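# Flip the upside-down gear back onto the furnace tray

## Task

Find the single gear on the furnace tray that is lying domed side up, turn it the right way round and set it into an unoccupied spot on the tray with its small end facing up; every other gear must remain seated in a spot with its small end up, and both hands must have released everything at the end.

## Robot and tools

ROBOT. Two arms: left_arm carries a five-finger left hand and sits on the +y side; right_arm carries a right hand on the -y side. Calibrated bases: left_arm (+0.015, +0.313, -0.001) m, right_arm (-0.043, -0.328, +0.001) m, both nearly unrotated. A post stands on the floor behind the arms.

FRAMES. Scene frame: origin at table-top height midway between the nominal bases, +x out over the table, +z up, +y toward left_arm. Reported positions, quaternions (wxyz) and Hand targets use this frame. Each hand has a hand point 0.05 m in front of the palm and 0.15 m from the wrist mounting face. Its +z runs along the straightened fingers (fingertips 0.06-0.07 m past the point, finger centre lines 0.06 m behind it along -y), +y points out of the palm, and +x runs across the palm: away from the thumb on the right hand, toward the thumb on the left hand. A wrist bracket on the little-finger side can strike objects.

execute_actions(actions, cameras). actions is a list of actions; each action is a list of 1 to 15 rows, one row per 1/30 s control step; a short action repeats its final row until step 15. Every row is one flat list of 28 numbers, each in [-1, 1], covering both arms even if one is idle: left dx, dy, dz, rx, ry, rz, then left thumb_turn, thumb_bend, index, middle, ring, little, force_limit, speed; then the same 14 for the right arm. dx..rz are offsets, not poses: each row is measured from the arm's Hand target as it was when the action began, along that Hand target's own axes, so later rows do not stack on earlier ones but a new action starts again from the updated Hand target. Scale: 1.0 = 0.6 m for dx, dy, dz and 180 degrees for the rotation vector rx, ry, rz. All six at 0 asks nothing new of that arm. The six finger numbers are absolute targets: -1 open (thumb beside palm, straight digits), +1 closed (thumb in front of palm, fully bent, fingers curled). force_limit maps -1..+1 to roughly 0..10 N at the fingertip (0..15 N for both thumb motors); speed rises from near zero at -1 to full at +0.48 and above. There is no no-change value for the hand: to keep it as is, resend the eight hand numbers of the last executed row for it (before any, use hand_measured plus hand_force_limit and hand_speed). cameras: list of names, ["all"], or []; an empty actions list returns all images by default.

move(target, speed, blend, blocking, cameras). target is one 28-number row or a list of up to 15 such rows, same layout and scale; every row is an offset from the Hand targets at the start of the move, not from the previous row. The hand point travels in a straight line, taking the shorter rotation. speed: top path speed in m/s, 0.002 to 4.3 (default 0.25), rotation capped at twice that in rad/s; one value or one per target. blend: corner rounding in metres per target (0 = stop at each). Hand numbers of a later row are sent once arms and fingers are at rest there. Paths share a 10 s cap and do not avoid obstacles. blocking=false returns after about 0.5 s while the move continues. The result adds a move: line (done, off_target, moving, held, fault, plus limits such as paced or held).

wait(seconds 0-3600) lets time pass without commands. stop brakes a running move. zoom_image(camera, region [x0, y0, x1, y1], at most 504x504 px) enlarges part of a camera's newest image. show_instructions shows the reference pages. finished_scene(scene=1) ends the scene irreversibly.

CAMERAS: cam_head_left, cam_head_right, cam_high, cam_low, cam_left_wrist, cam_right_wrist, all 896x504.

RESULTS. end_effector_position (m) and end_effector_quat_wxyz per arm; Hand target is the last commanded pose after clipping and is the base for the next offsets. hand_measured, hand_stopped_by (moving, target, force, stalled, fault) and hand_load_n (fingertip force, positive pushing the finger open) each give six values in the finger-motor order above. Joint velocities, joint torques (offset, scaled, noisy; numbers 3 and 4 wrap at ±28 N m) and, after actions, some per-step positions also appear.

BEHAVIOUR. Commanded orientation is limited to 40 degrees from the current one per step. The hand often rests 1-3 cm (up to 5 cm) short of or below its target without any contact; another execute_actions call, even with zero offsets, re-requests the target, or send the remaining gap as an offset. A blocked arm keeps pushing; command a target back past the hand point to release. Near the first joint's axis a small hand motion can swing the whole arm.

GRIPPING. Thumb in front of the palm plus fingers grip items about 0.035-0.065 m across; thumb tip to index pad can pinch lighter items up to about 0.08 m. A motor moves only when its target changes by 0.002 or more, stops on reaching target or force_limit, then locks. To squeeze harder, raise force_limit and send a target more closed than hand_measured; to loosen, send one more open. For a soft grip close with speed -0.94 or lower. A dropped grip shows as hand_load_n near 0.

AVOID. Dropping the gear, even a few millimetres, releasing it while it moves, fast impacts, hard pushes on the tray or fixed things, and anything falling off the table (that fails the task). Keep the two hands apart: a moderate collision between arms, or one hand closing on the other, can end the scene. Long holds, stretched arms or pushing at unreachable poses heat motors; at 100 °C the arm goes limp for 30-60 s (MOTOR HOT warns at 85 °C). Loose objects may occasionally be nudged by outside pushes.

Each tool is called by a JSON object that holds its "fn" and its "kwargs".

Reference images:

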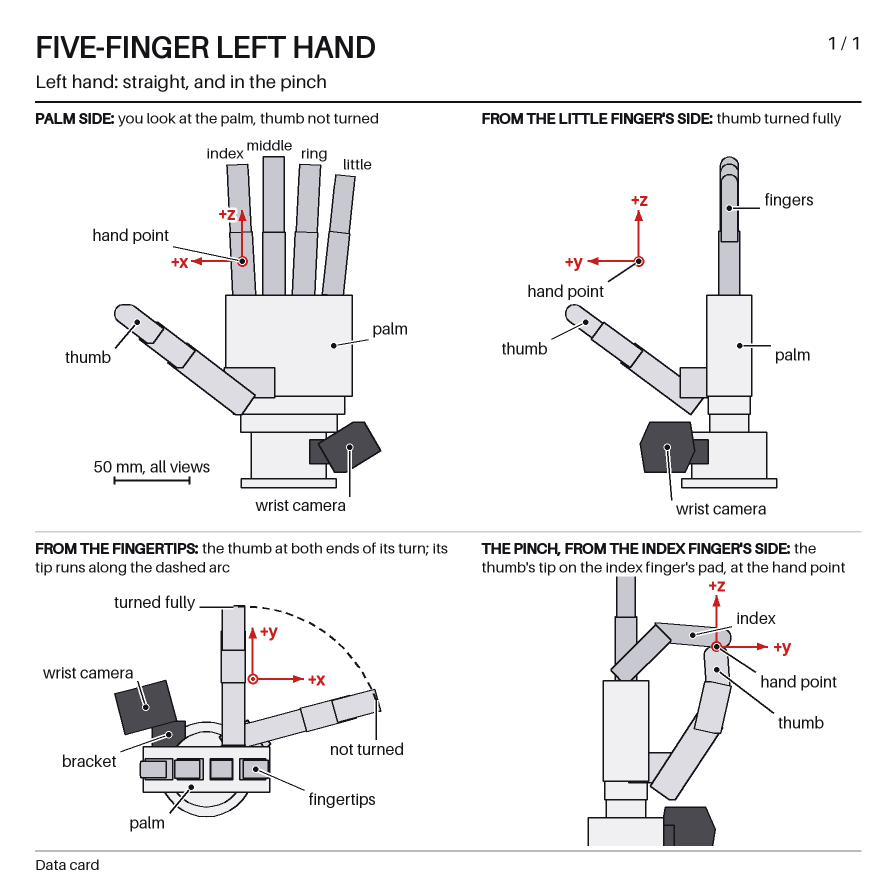

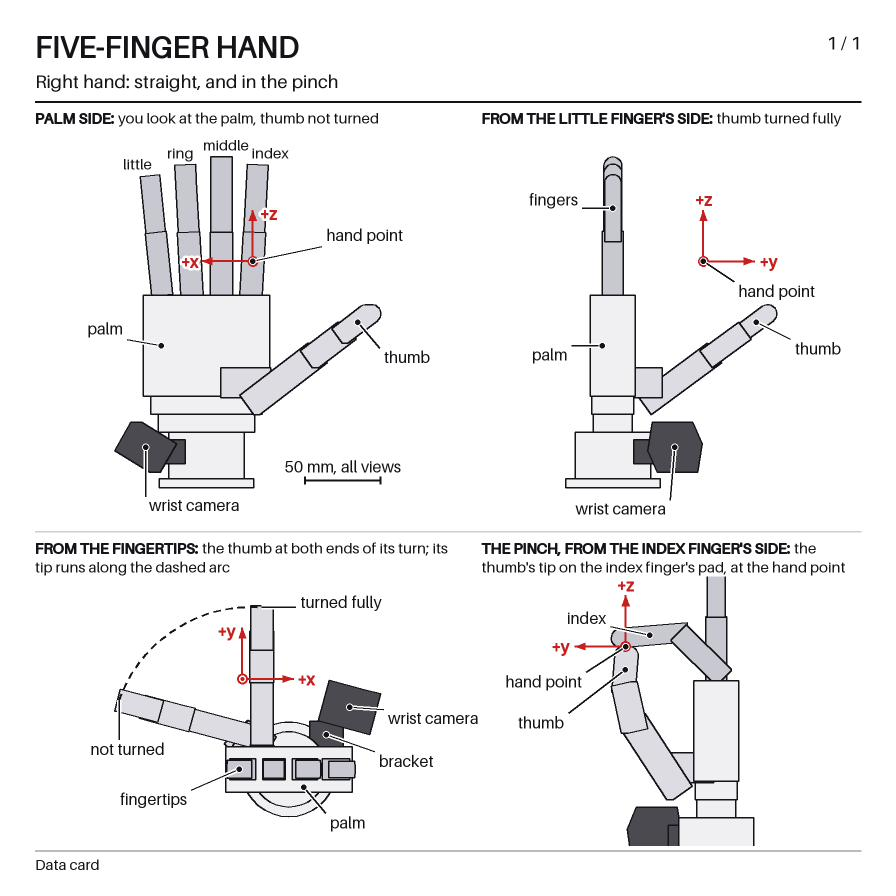

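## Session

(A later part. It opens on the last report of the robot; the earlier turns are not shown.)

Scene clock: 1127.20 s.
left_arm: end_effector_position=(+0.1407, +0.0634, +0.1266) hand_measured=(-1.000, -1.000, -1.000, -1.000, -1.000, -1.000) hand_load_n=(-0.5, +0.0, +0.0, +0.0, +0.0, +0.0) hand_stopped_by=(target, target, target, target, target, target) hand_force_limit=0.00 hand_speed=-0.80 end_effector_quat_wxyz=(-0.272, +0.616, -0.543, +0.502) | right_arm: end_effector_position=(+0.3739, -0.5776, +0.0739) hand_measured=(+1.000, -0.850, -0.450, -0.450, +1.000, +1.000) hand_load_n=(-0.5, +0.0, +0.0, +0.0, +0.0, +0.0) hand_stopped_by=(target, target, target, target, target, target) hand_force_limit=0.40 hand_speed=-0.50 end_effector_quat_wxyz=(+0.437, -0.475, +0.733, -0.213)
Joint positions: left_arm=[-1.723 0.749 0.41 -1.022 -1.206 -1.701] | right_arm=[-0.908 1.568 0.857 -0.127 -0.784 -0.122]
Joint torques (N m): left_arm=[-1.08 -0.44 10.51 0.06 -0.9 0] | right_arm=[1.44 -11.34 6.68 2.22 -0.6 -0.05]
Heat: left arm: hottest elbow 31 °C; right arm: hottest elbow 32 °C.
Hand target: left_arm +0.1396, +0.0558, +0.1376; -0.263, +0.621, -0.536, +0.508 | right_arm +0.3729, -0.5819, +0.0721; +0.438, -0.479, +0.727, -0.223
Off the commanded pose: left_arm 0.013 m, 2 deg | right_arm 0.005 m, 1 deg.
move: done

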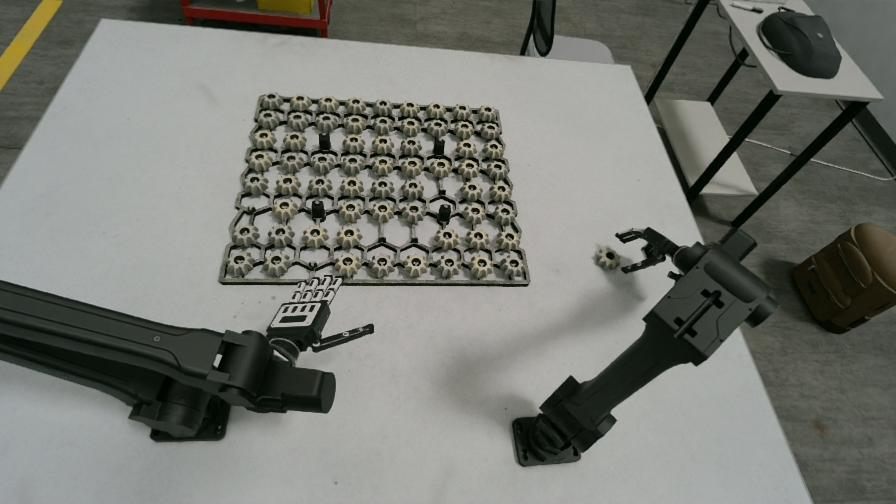

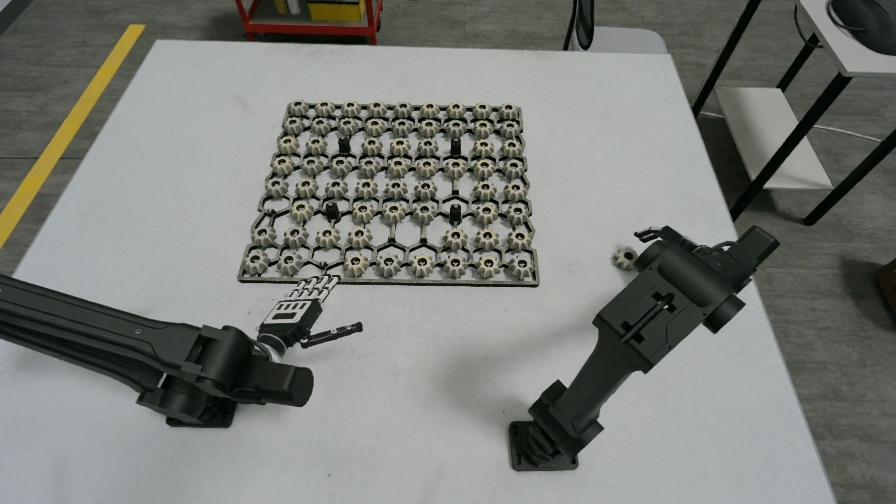

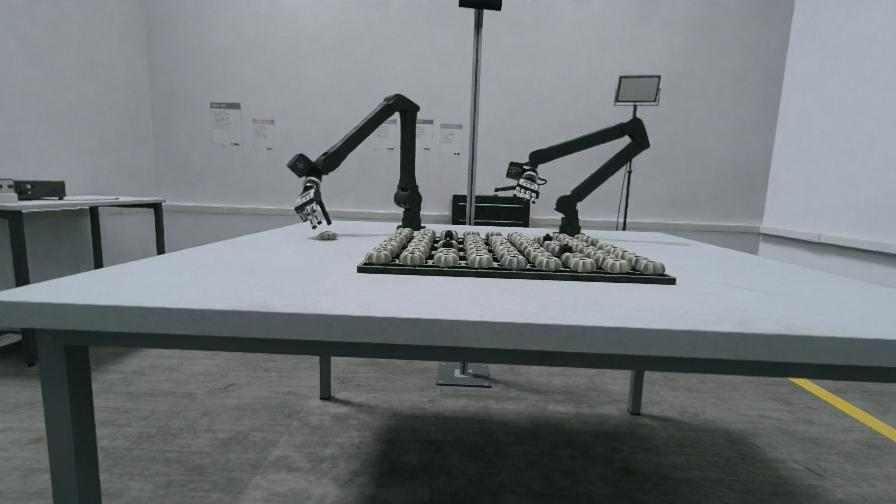

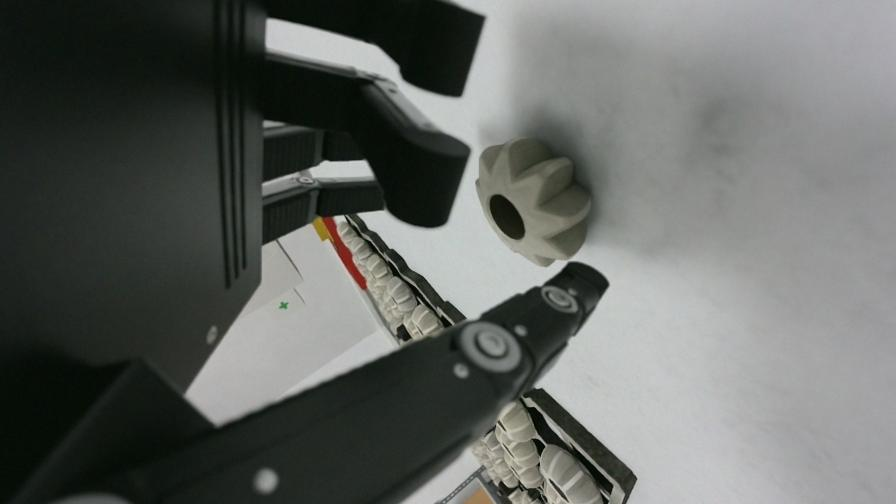

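{"fn": "move", "kwargs": {"target": [[0,0,0,0,0,0,-1,-1,-1,-1,-1,-1,0,-0.8,-0.001,0.0327,0.0473,0,0,0,1,-0.85,-0.45,-0.45,1,1,0.4,-0.5]], "speed": 0.06, "cameras": ["cam_head_left","cam_head_right","cam_low","cam_right_wrist"]}}

{"fn": "zoom_image", "kwargs": {"camera": "cam_head_left", "region": [570, 200, 670, 290]}}

{"fn": "zoom_image", "kwargs": {"camera": "cam_low", "region": [290, 195, 350, 245]}}

{"fn": "zoom_image", "kwargs": {"camera": "cam_right_wrist", "region": [380, 130, 640, 360]}}

Scene clock: 1182.43 s.
left_arm: end_effector_position=(+0.1407, +0.0634, +0.1266) hand_measured=(-1.000, -1.000, -1.000, -1.000, -1.000, -1.000) hand_load_n=(-0.5, +0.0, +0.0, +0.0, +0.0, +0.0) hand_stopped_by=(target, target, target, target, target, target) hand_force_limit=0.00 hand_speed=-0.80 end_effector_quat_wxyz=(-0.272, +0.616, -0.543, +0.502) | right_arm: end_effector_position=(+0.3850, -0.5725, +0.0456) hand_measured=(+1.000, -0.850, -0.450, -0.450, +1.000, +1.000) hand_load_n=(+0.0, +0.0, +0.0, +0.0, +0.0, +0.0) hand_stopped_by=(target, target, target, target, target, target) hand_force_limit=0.40 hand_speed=-0.50 end_effector_quat_wxyz=(+0.435, -0.482, +0.727, -0.223)
Joint positions: left_arm=[-1.723 0.749 0.41 -1.022 -1.206 -1.701] | right_arm=[-0.878 1.629 0.828 -0.004 -0.762 -0.11]
Joint torques (N m): left_arm=[-1.14 -0.38 10.51 0.06 -0.89 0] | right_arm=[2.61 -11.34 6.08 2.4 -0.32 0.24]
Heat: left arm: hottest elbow 31 °C; right arm: hottest elbow 28 °C.
Hand target: left_arm +0.1396, +0.0558, +0.1376; -0.263, +0.621, -0.536, +0.508 | right_arm +0.3872, -0.5701, +0.0430; +0.437, -0.479, +0.727, -0.224
Off the commanded pose: left_arm 0.013 m, 2 deg | right_arm 0.004 m, 0 deg.
move: done

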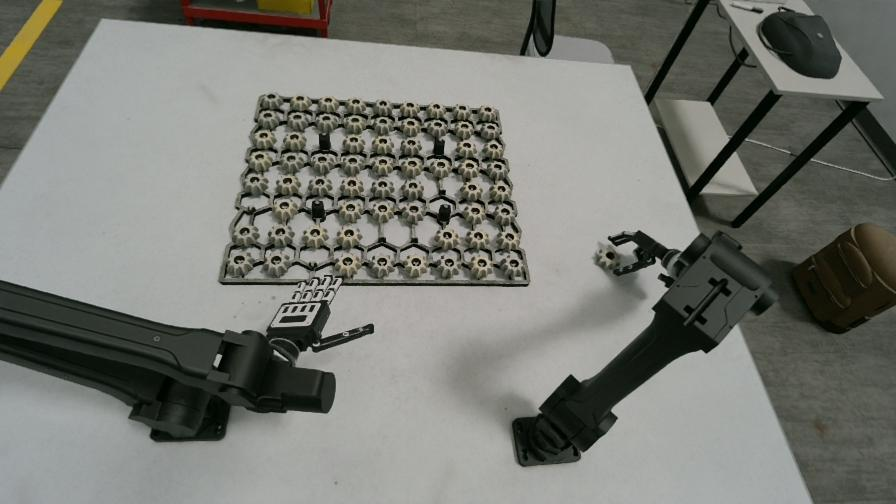

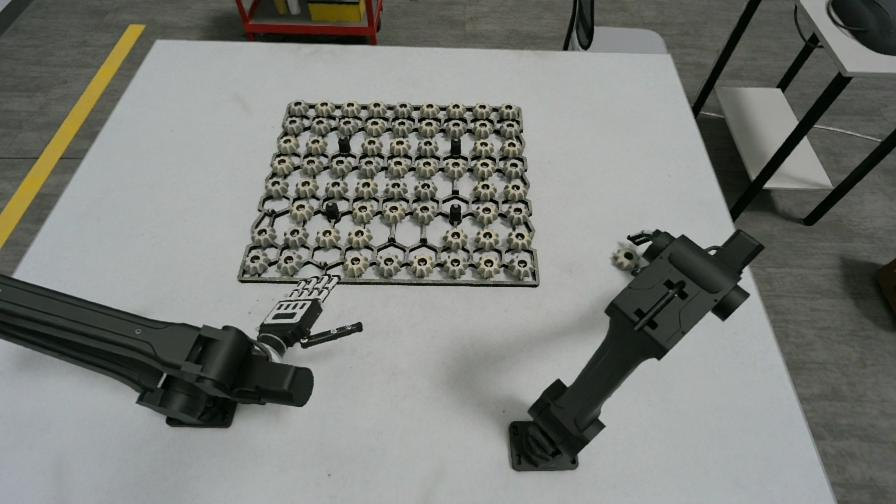

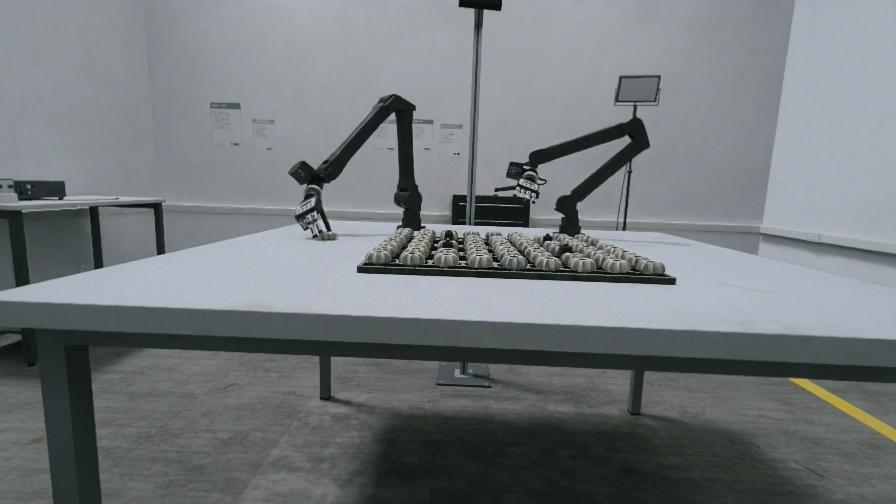

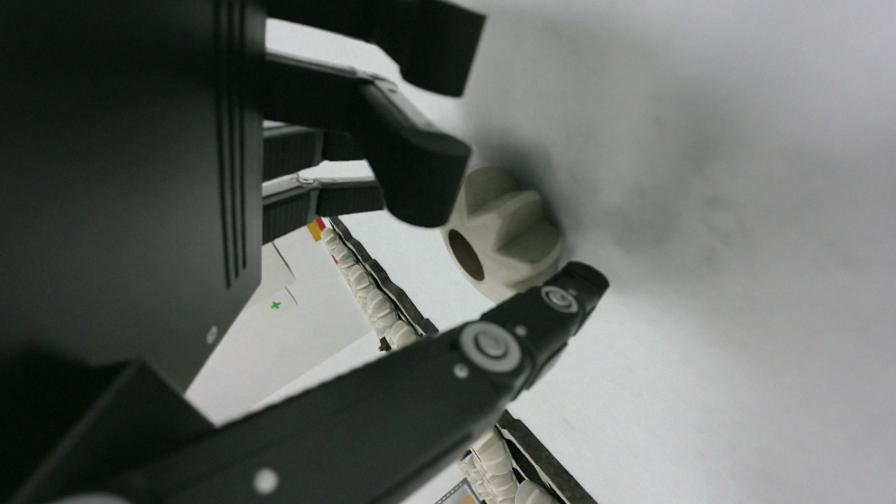

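Scaled by 5.040 from the camera's image (finer frame: 1280x720).

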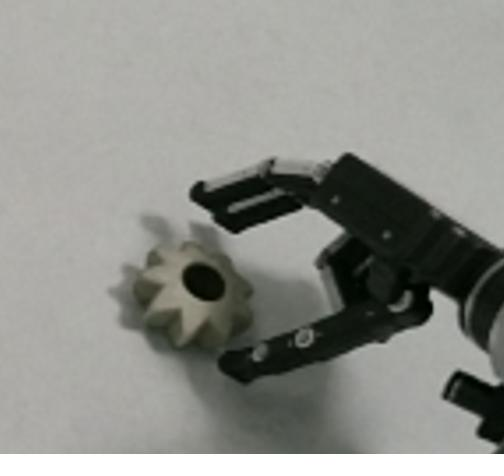

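Scaled by 8.400 from the camera's image (finer frame: 1280x720).

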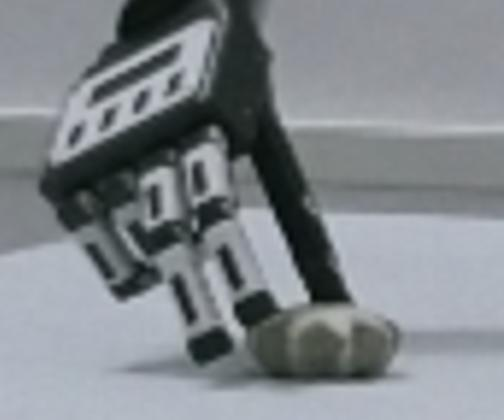

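Scaled by 1.938 from the camera's image (finer frame: 1280x720).

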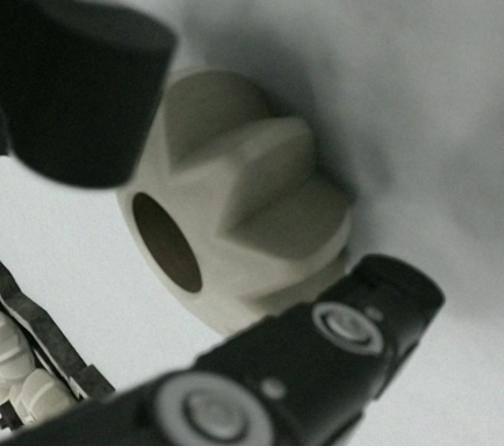

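{"fn": "move", "kwargs": {"target": [[0,0,0,0,0,0,-1,-1,-1,-1,-1,-1,0,-0.8,-0.0057,0.0157,0.0143,0,0,0,1,-0.85,-0.45,-0.45,1,1,0.4,-0.5]], "speed": 0.04, "cameras": ["cam_head_left","cam_low","cam_right_wrist"]}}

{"fn": "zoom_image", "kwargs": {"camera": "cam_head_left", "region": [570, 200, 670, 290]}}

{"fn": "zoom_image", "kwargs": {"camera": "cam_low", "region": [290, 195, 350, 245]}}

{"fn": "zoom_image", "kwargs": {"camera": "cam_right_wrist", "region": [380, 130, 640, 360]}}

Scene clock: 1203.33 s.
left_arm: end_effector_position=(+0.1407, +0.0634, +0.1266) hand_measured=(-1.000, -1.000, -1.000, -1.000, -1.000, -1.000) hand_load_n=(+0.0, +0.0, +0.0, -0.5, +0.0, +0.0) hand_stopped_by=(target, target, target, target, target, target) hand_force_limit=0.00 hand_speed=-0.80 end_effector_quat_wxyz=(-0.272, +0.616, -0.543, +0.502) | right_arm: end_effector_position=(+0.3887, -0.5658, +0.0374) hand_measured=(+1.000, -0.850, -0.450, -0.450, +1.000, +1.000) hand_load_n=(+0.0, +0.0, +0.0, +0.0, +0.0, +0.0) hand_stopped_by=(target, target, target, target, target, target) hand_force_limit=0.40 hand_speed=-0.50 end_effector_quat_wxyz=(+0.436, -0.482, +0.726, -0.225)
Joint positions: left_arm=[-1.723 0.749 0.41 -1.022 -1.206 -1.701] | right_arm=[-0.861 1.641 0.81 0.044 -0.749 -0.092]
Joint torques (N m): left_arm=[-1.14 -0.44 10.52 0.05 -0.9 0] | right_arm=[2.61 -11.28 5.76 2.44 -0.3 0.22]
Heat: left arm: hottest elbow 31 °C; right arm: hottest elbow 27 °C.
Hand target: left_arm +0.1396, +0.0558, +0.1376; -0.263, +0.621, -0.536, +0.508 | right_arm +0.3904, -0.5621, +0.0330; +0.437, -0.479, +0.727, -0.224
Off the commanded pose: left_arm 0.013 m, 2 deg | right_arm 0.006 m, 0 deg.
move: done

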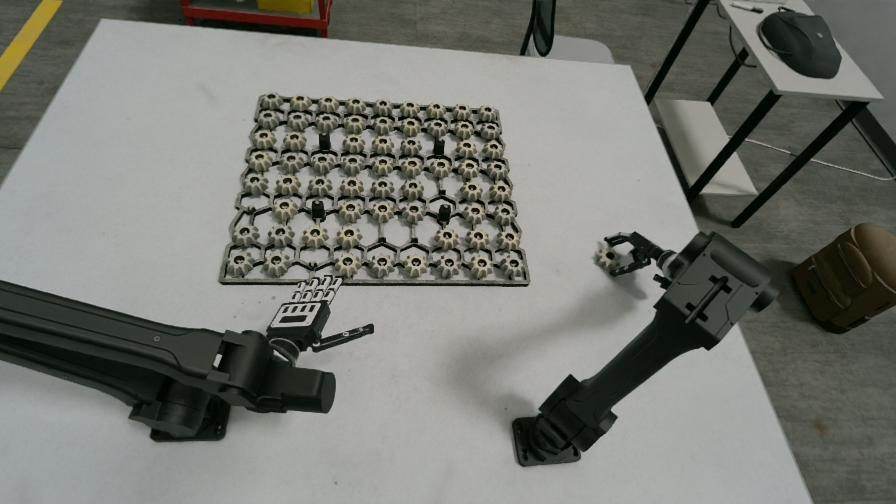

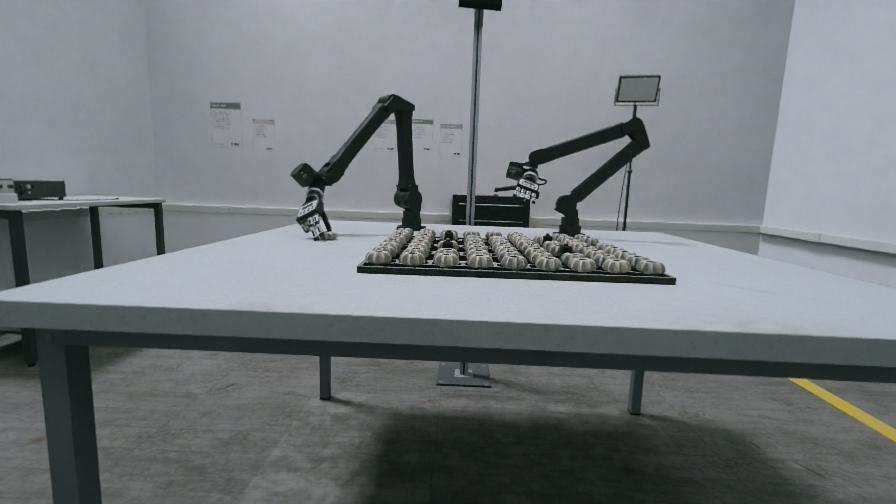

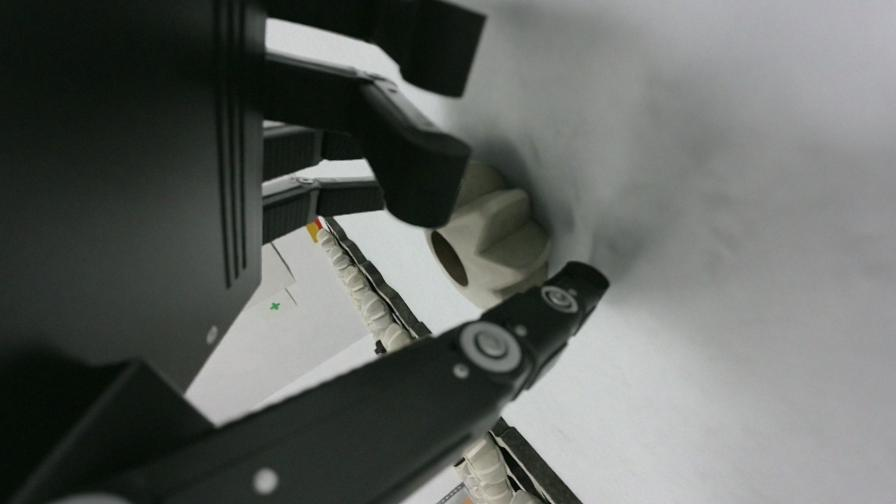

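Scaled by 5.040 from the camera's image (finer frame: 1280x720).

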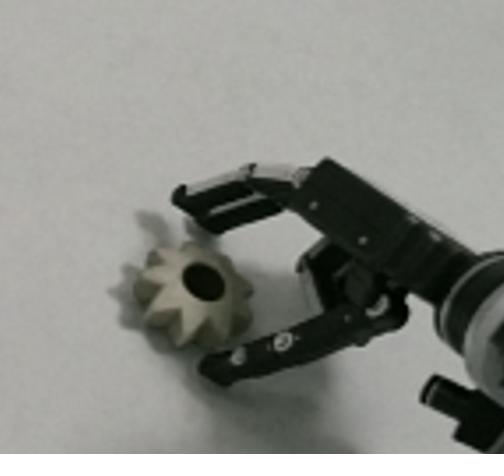

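Scaled by 8.400 from the camera's image (finer frame: 1280x720).

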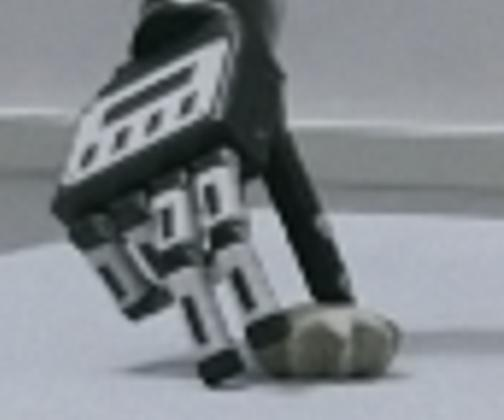

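Scaled by 1.938 from the camera's image (finer frame: 1280x720).

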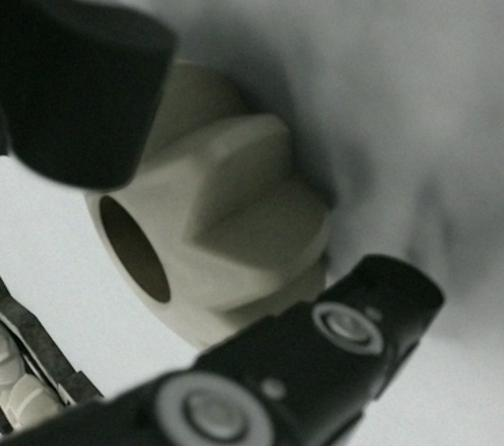

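{"fn": "move", "kwargs": {"target": [0,0,0,0,0,0,-1,-1,-1,-1,-1,-1,0,-0.8,0,0,0,0,0,0,1,-0.2,0.2,0.2,1,1,0.35,-0.92], "cameras": ["cam_head_left","cam_low","cam_right_wrist"]}}

{"fn": "zoom_image", "kwargs": {"camera": "cam_head_left", "region": [570, 200, 670, 290]}}

{"fn": "zoom_image", "kwargs": {"camera": "cam_low", "region": [290, 195, 350, 245]}}

{"fn": "zoom_image", "kwargs": {"camera": "cam_right_wrist", "region": [380, 130, 640, 360]}}

Scene clock: 1209.77 s.
left_arm: end_effector_position=(+0.1407, +0.0634, +0.1266) hand_measured=(-1.000, -1.000, -1.000, -1.000, -1.000, -1.000) hand_load_n=(-0.5, +0.0, -0.5, +0.0, +0.0, +0.0) hand_stopped_by=(target, target, target, target, target, target) hand_force_limit=0.00 hand_speed=-0.80 end_effector_quat_wxyz=(-0.272, +0.616, -0.543, +0.502) | right_arm: end_effector_position=(+0.3906, -0.5669, +0.0390) hand_measured=(+1.000, -0.688, -0.138, -0.124, +1.000, +1.000) hand_load_n=(-0.5, +10.0, +5.5, +6.0, +0.0, +0.0) hand_stopped_by=(target, force, force, force, target, target) hand_force_limit=0.35 hand_speed=-0.92 end_effector_quat_wxyz=(+0.438, -0.481, +0.724, -0.229)
Joint positions: left_arm=[-1.723 0.749 0.41 -1.022 -1.206 -1.701] | right_arm=[-0.861 1.641 0.81 0.057 -0.749 -0.085]
Joint torques (N m): left_arm=[-1.14 -0.38 10.52 0.05 -0.9 0.01] | right_arm=[2.61 -11.11 5.76 1.91 -0.29 0.17]
Heat: left arm: hottest elbow 31 °C; right arm: hottest elbow 26 °C.
Hand target: left_arm +0.1396, +0.0558, +0.1376; -0.263, +0.621, -0.536, +0.508 | right_arm +0.3904, -0.5620, +0.0331; +0.438, -0.479, +0.727, -0.223
Off the commanded pose: left_arm 0.013 m, 2 deg | right_arm 0.008 m, 1 deg.
move: done

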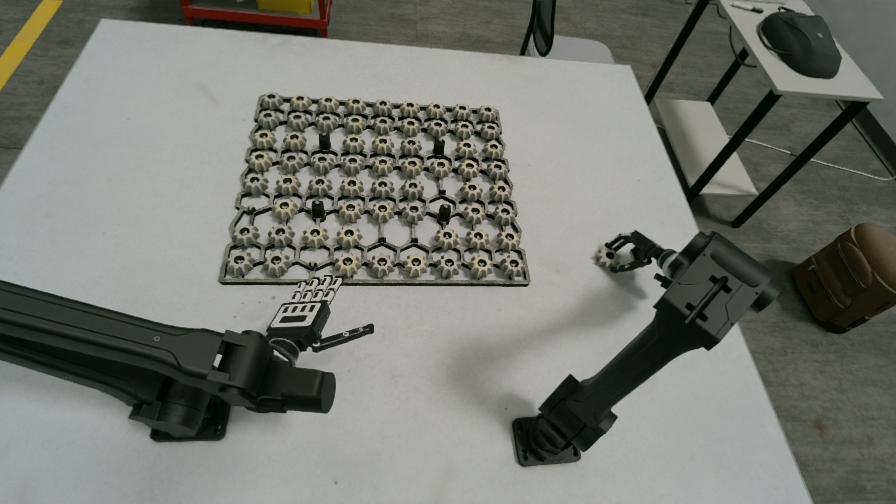

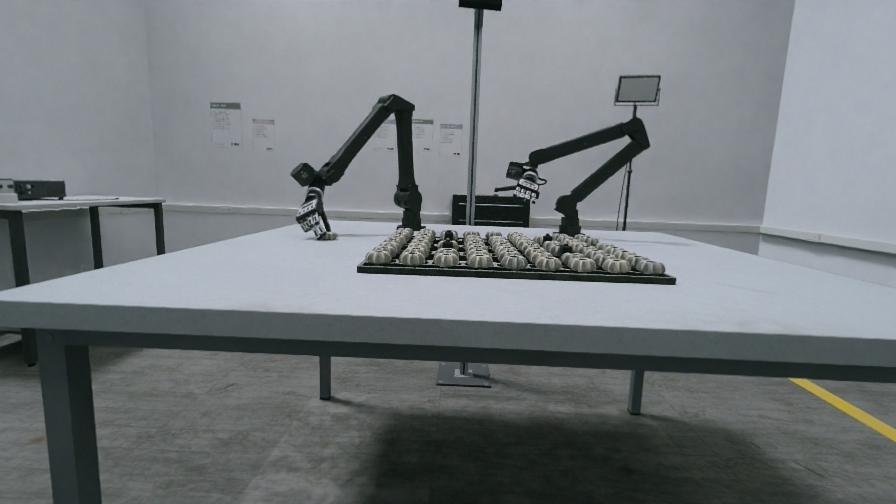

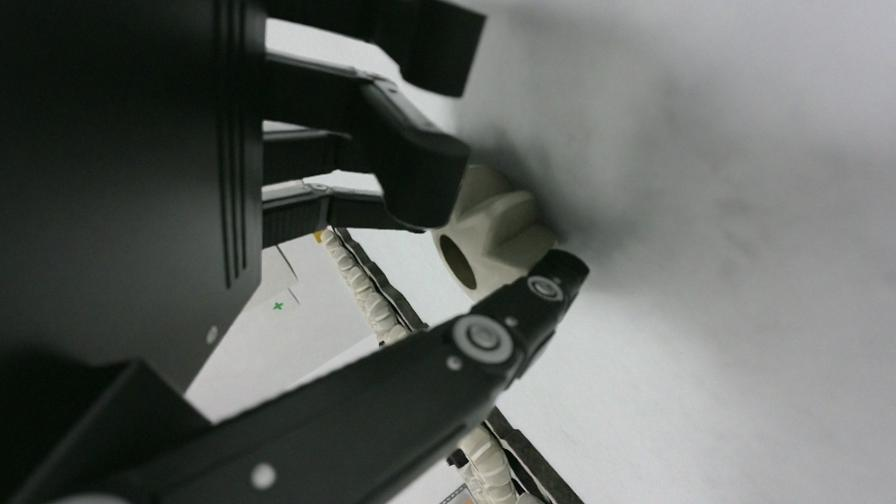

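Scaled by 5.040 from the camera's image (finer frame: 1280x720).

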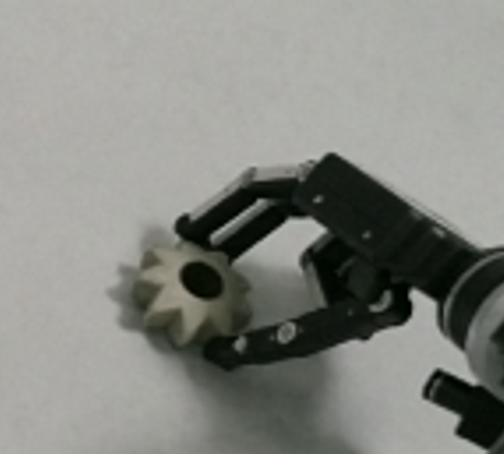

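Scaled by 8.400 from the camera's image (finer frame: 1280x720).

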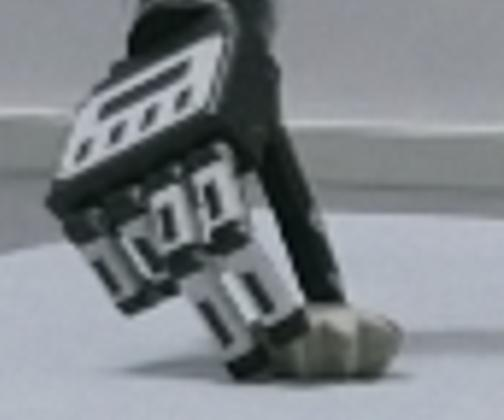

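Scaled by 1.938 from the camera's image (finer frame: 1280x720).

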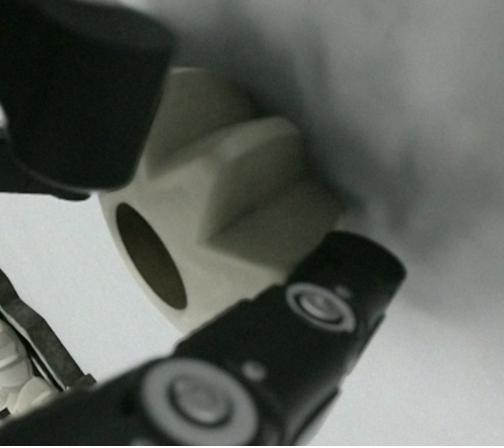

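{"fn": "move", "kwargs": {"target": [[0,0,0,0,0,0,-1,-1,-1,-1,-1,-1,0,-0.8,-0.0583,-0.1397,-0.0735,0,0,0,1,-0.2,0.2,0.2,1,1,0.35,-0.92]], "speed": 0.06, "cameras": ["cam_head_left","cam_low","cam_right_wrist"]}}

Scene clock: 1232.27 s.
left_arm: end_effector_position=(+0.1407, +0.0634, +0.1266) hand_measured=(-1.000, -1.000, -1.000, -1.000, -1.000, -1.000) hand_load_n=(+0.0, +0.0, +0.0, +0.0, +0.0, +0.0) hand_stopped_by=(target, target, target, target, target, target) hand_force_limit=0.00 hand_speed=-0.80 end_effector_quat_wxyz=(-0.272, +0.616, -0.543, +0.502) | right_arm: end_effector_position=(+0.3841, -0.5607, +0.1050) hand_measured=(+1.000, -0.686, -0.138, -0.124, +1.000, +1.000) hand_load_n=(+0.0, +0.0, +0.0, +0.0, +0.0, +0.0) hand_stopped_by=(target, force, force, force, target, target) hand_force_limit=0.35 hand_speed=-0.92 end_effector_quat_wxyz=(+0.431, -0.475, +0.740, -0.204)
Joint positions: left_arm=[-1.723 0.749 0.41 -1.022 -1.206 -1.701] | right_arm=[-0.86 1.5 0.888 -0.224 -0.743 -0.085]
Joint torques (N m): left_arm=[-1.14 -0.38 10.52 0.06 -0.9 0] | right_arm=[2.55 -12.22 11.93 0.85 -0.52 0.18]
Heat: left arm: hottest elbow 31 °C; right arm: hottest elbow 26 °C.
Hand target: left_arm +0.1396, +0.0558, +0.1376; -0.263, +0.621, -0.536, +0.508 | right_arm +0.4004, -0.5720, +0.1329; +0.437, -0.479, +0.727, -0.223
Off the commanded pose: left_arm 0.013 m, 2 deg | right_arm 0.034 m, 3 deg.
move: off_target (right_arm)

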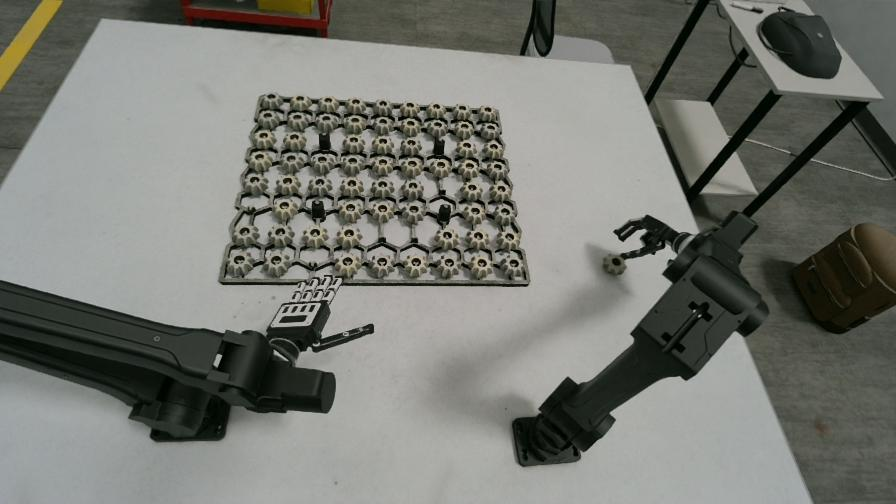

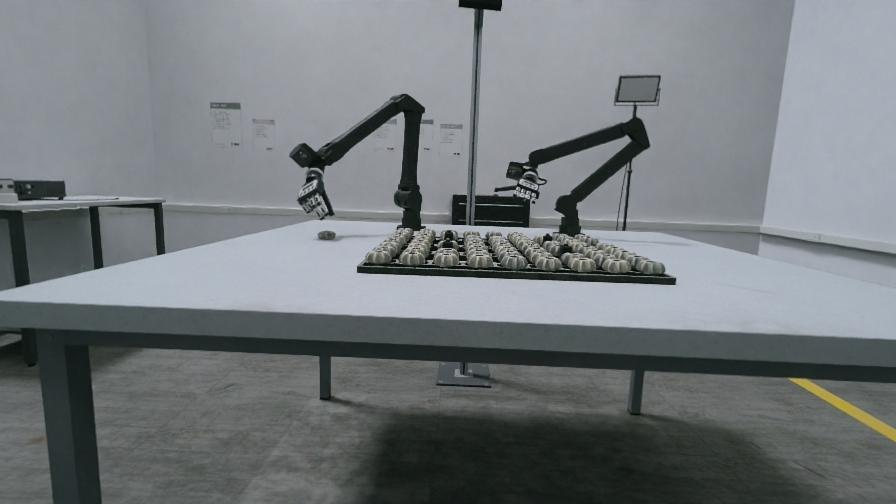

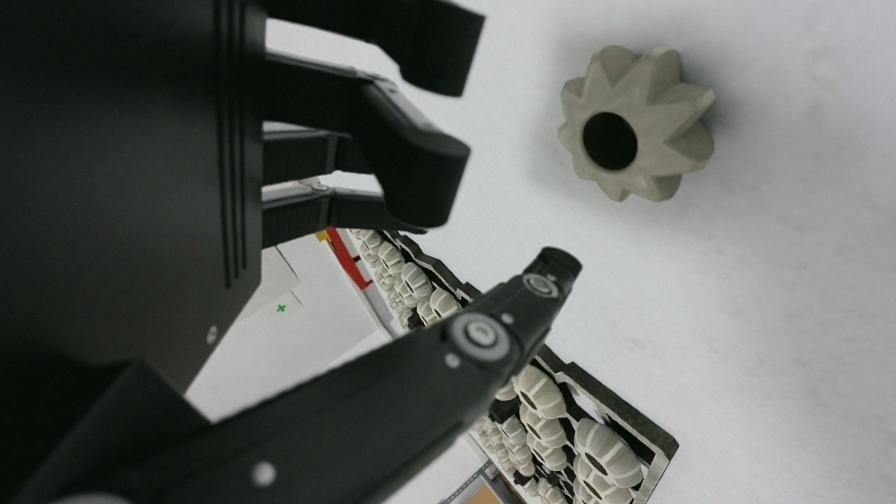

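{"fn": "move", "kwargs": {"target": [[0,0,0,0,0,0,-1,-1,-1,-1,-1,-1,0,-0.8,0.0748,0.1127,0.0098,0,0.0159,-0.0228,1,-0.85,-0.45,-0.45,1,1,0.4,0]], "speed": 0.08, "cameras": ["cam_head_left","cam_low","cam_right_wrist"]}}

{"fn": "zoom_image", "kwargs": {"camera": "cam_head_left", "region": [570, 200, 670, 290]}}

{"fn": "zoom_image", "kwargs": {"camera": "cam_low", "region": [290, 195, 350, 245]}}

Scene clock: 1307.43 s.
left_arm: end_effector_position=(+0.1407, +0.0634, +0.1266) hand_measured=(-1.000, -1.000, -1.000, -1.000, -1.000, -1.000) hand_load_n=(+0.0, +0.0, -0.5, +0.0, +0.0, -0.5) hand_stopped_by=(target, target, target, target, target, target) hand_force_limit=0.00 hand_speed=-0.80 end_effector_quat_wxyz=(-0.272, +0.616, -0.543, +0.502) | right_arm: end_effector_position=(+0.3662, -0.5771, +0.0648) hand_measured=(+1.000, -0.850, -0.450, -0.450, +1.000, +1.000) hand_load_n=(+0.0, +0.0, +0.0, +0.0, +0.0, +0.0) hand_stopped_by=(target, target, target, target, target, target) hand_force_limit=0.40 hand_speed=0.00 end_effector_quat_wxyz=(+0.414, -0.496, +0.724, -0.242)
Joint positions: left_arm=[-1.723 0.749 0.41 -1.022 -1.206 -1.701] | right_arm=[-0.901 1.542 0.815 -0.09 -0.736 -0.179]
Joint torques (N m): left_arm=[-1.14 -0.38 10.52 0.03 -0.89 0] | right_arm=[1.44 -10.52 6.49 2.33 -0.35 -0.06]
Heat: left arm: hottest elbow 32 °C; right arm: hottest elbow 28 °C.
Hand target: left_arm +0.1396, +0.0558, +0.1376; -0.263, +0.621, -0.536, +0.508 | right_arm +0.3644, -0.5817, +0.0606; +0.411, -0.499, +0.721, -0.251
Off the commanded pose: left_arm 0.013 m, 2 deg | right_arm 0.006 m, 1 deg.
move: done

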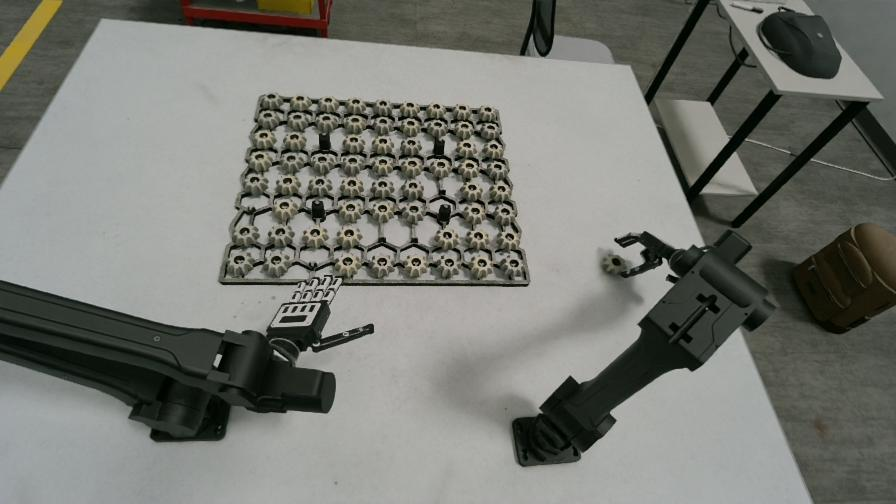

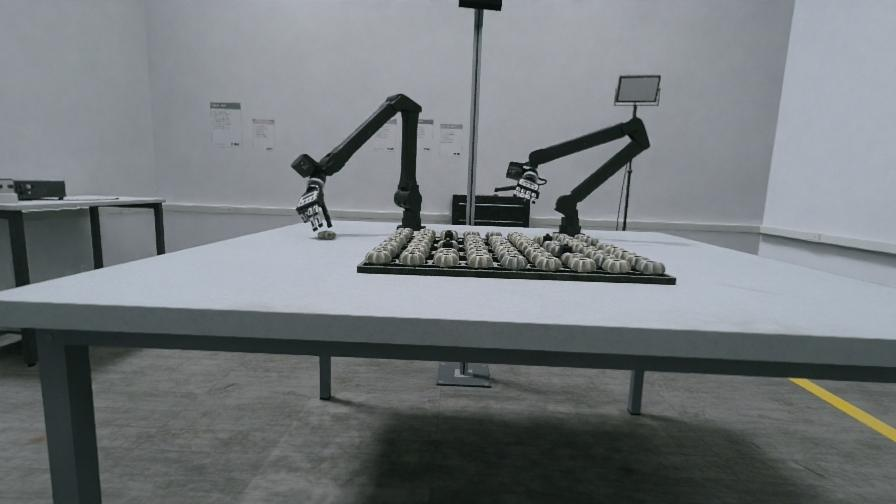

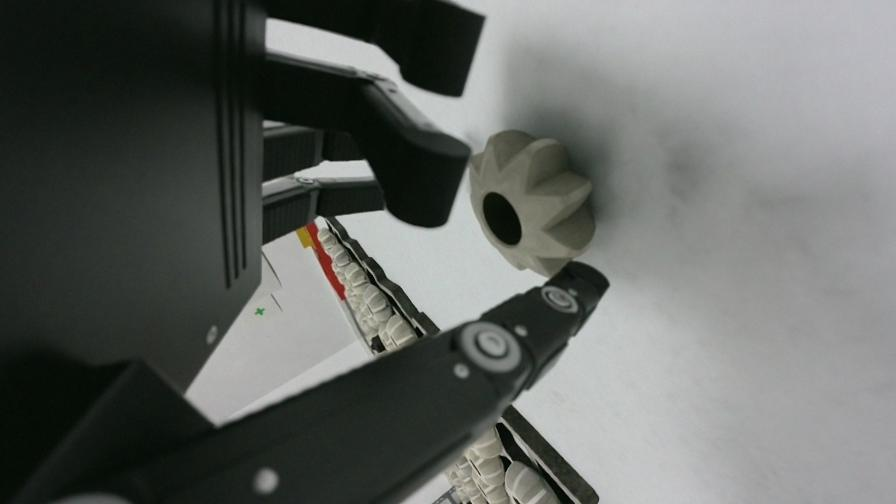

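Scaled by 5.040 from the camera's image (finer frame: 1280x720).

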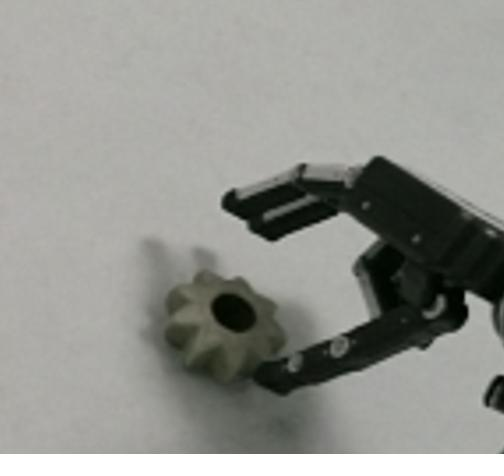

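Scaled by 8.400 from the camera's image (finer frame: 1280x720).

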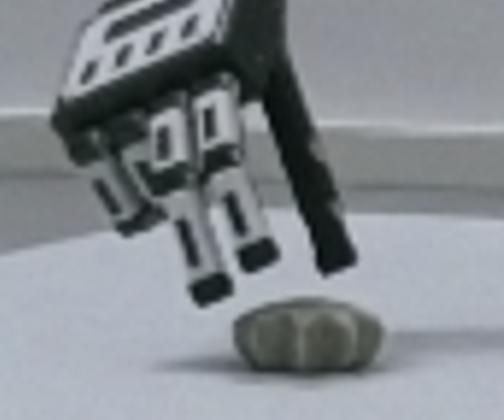

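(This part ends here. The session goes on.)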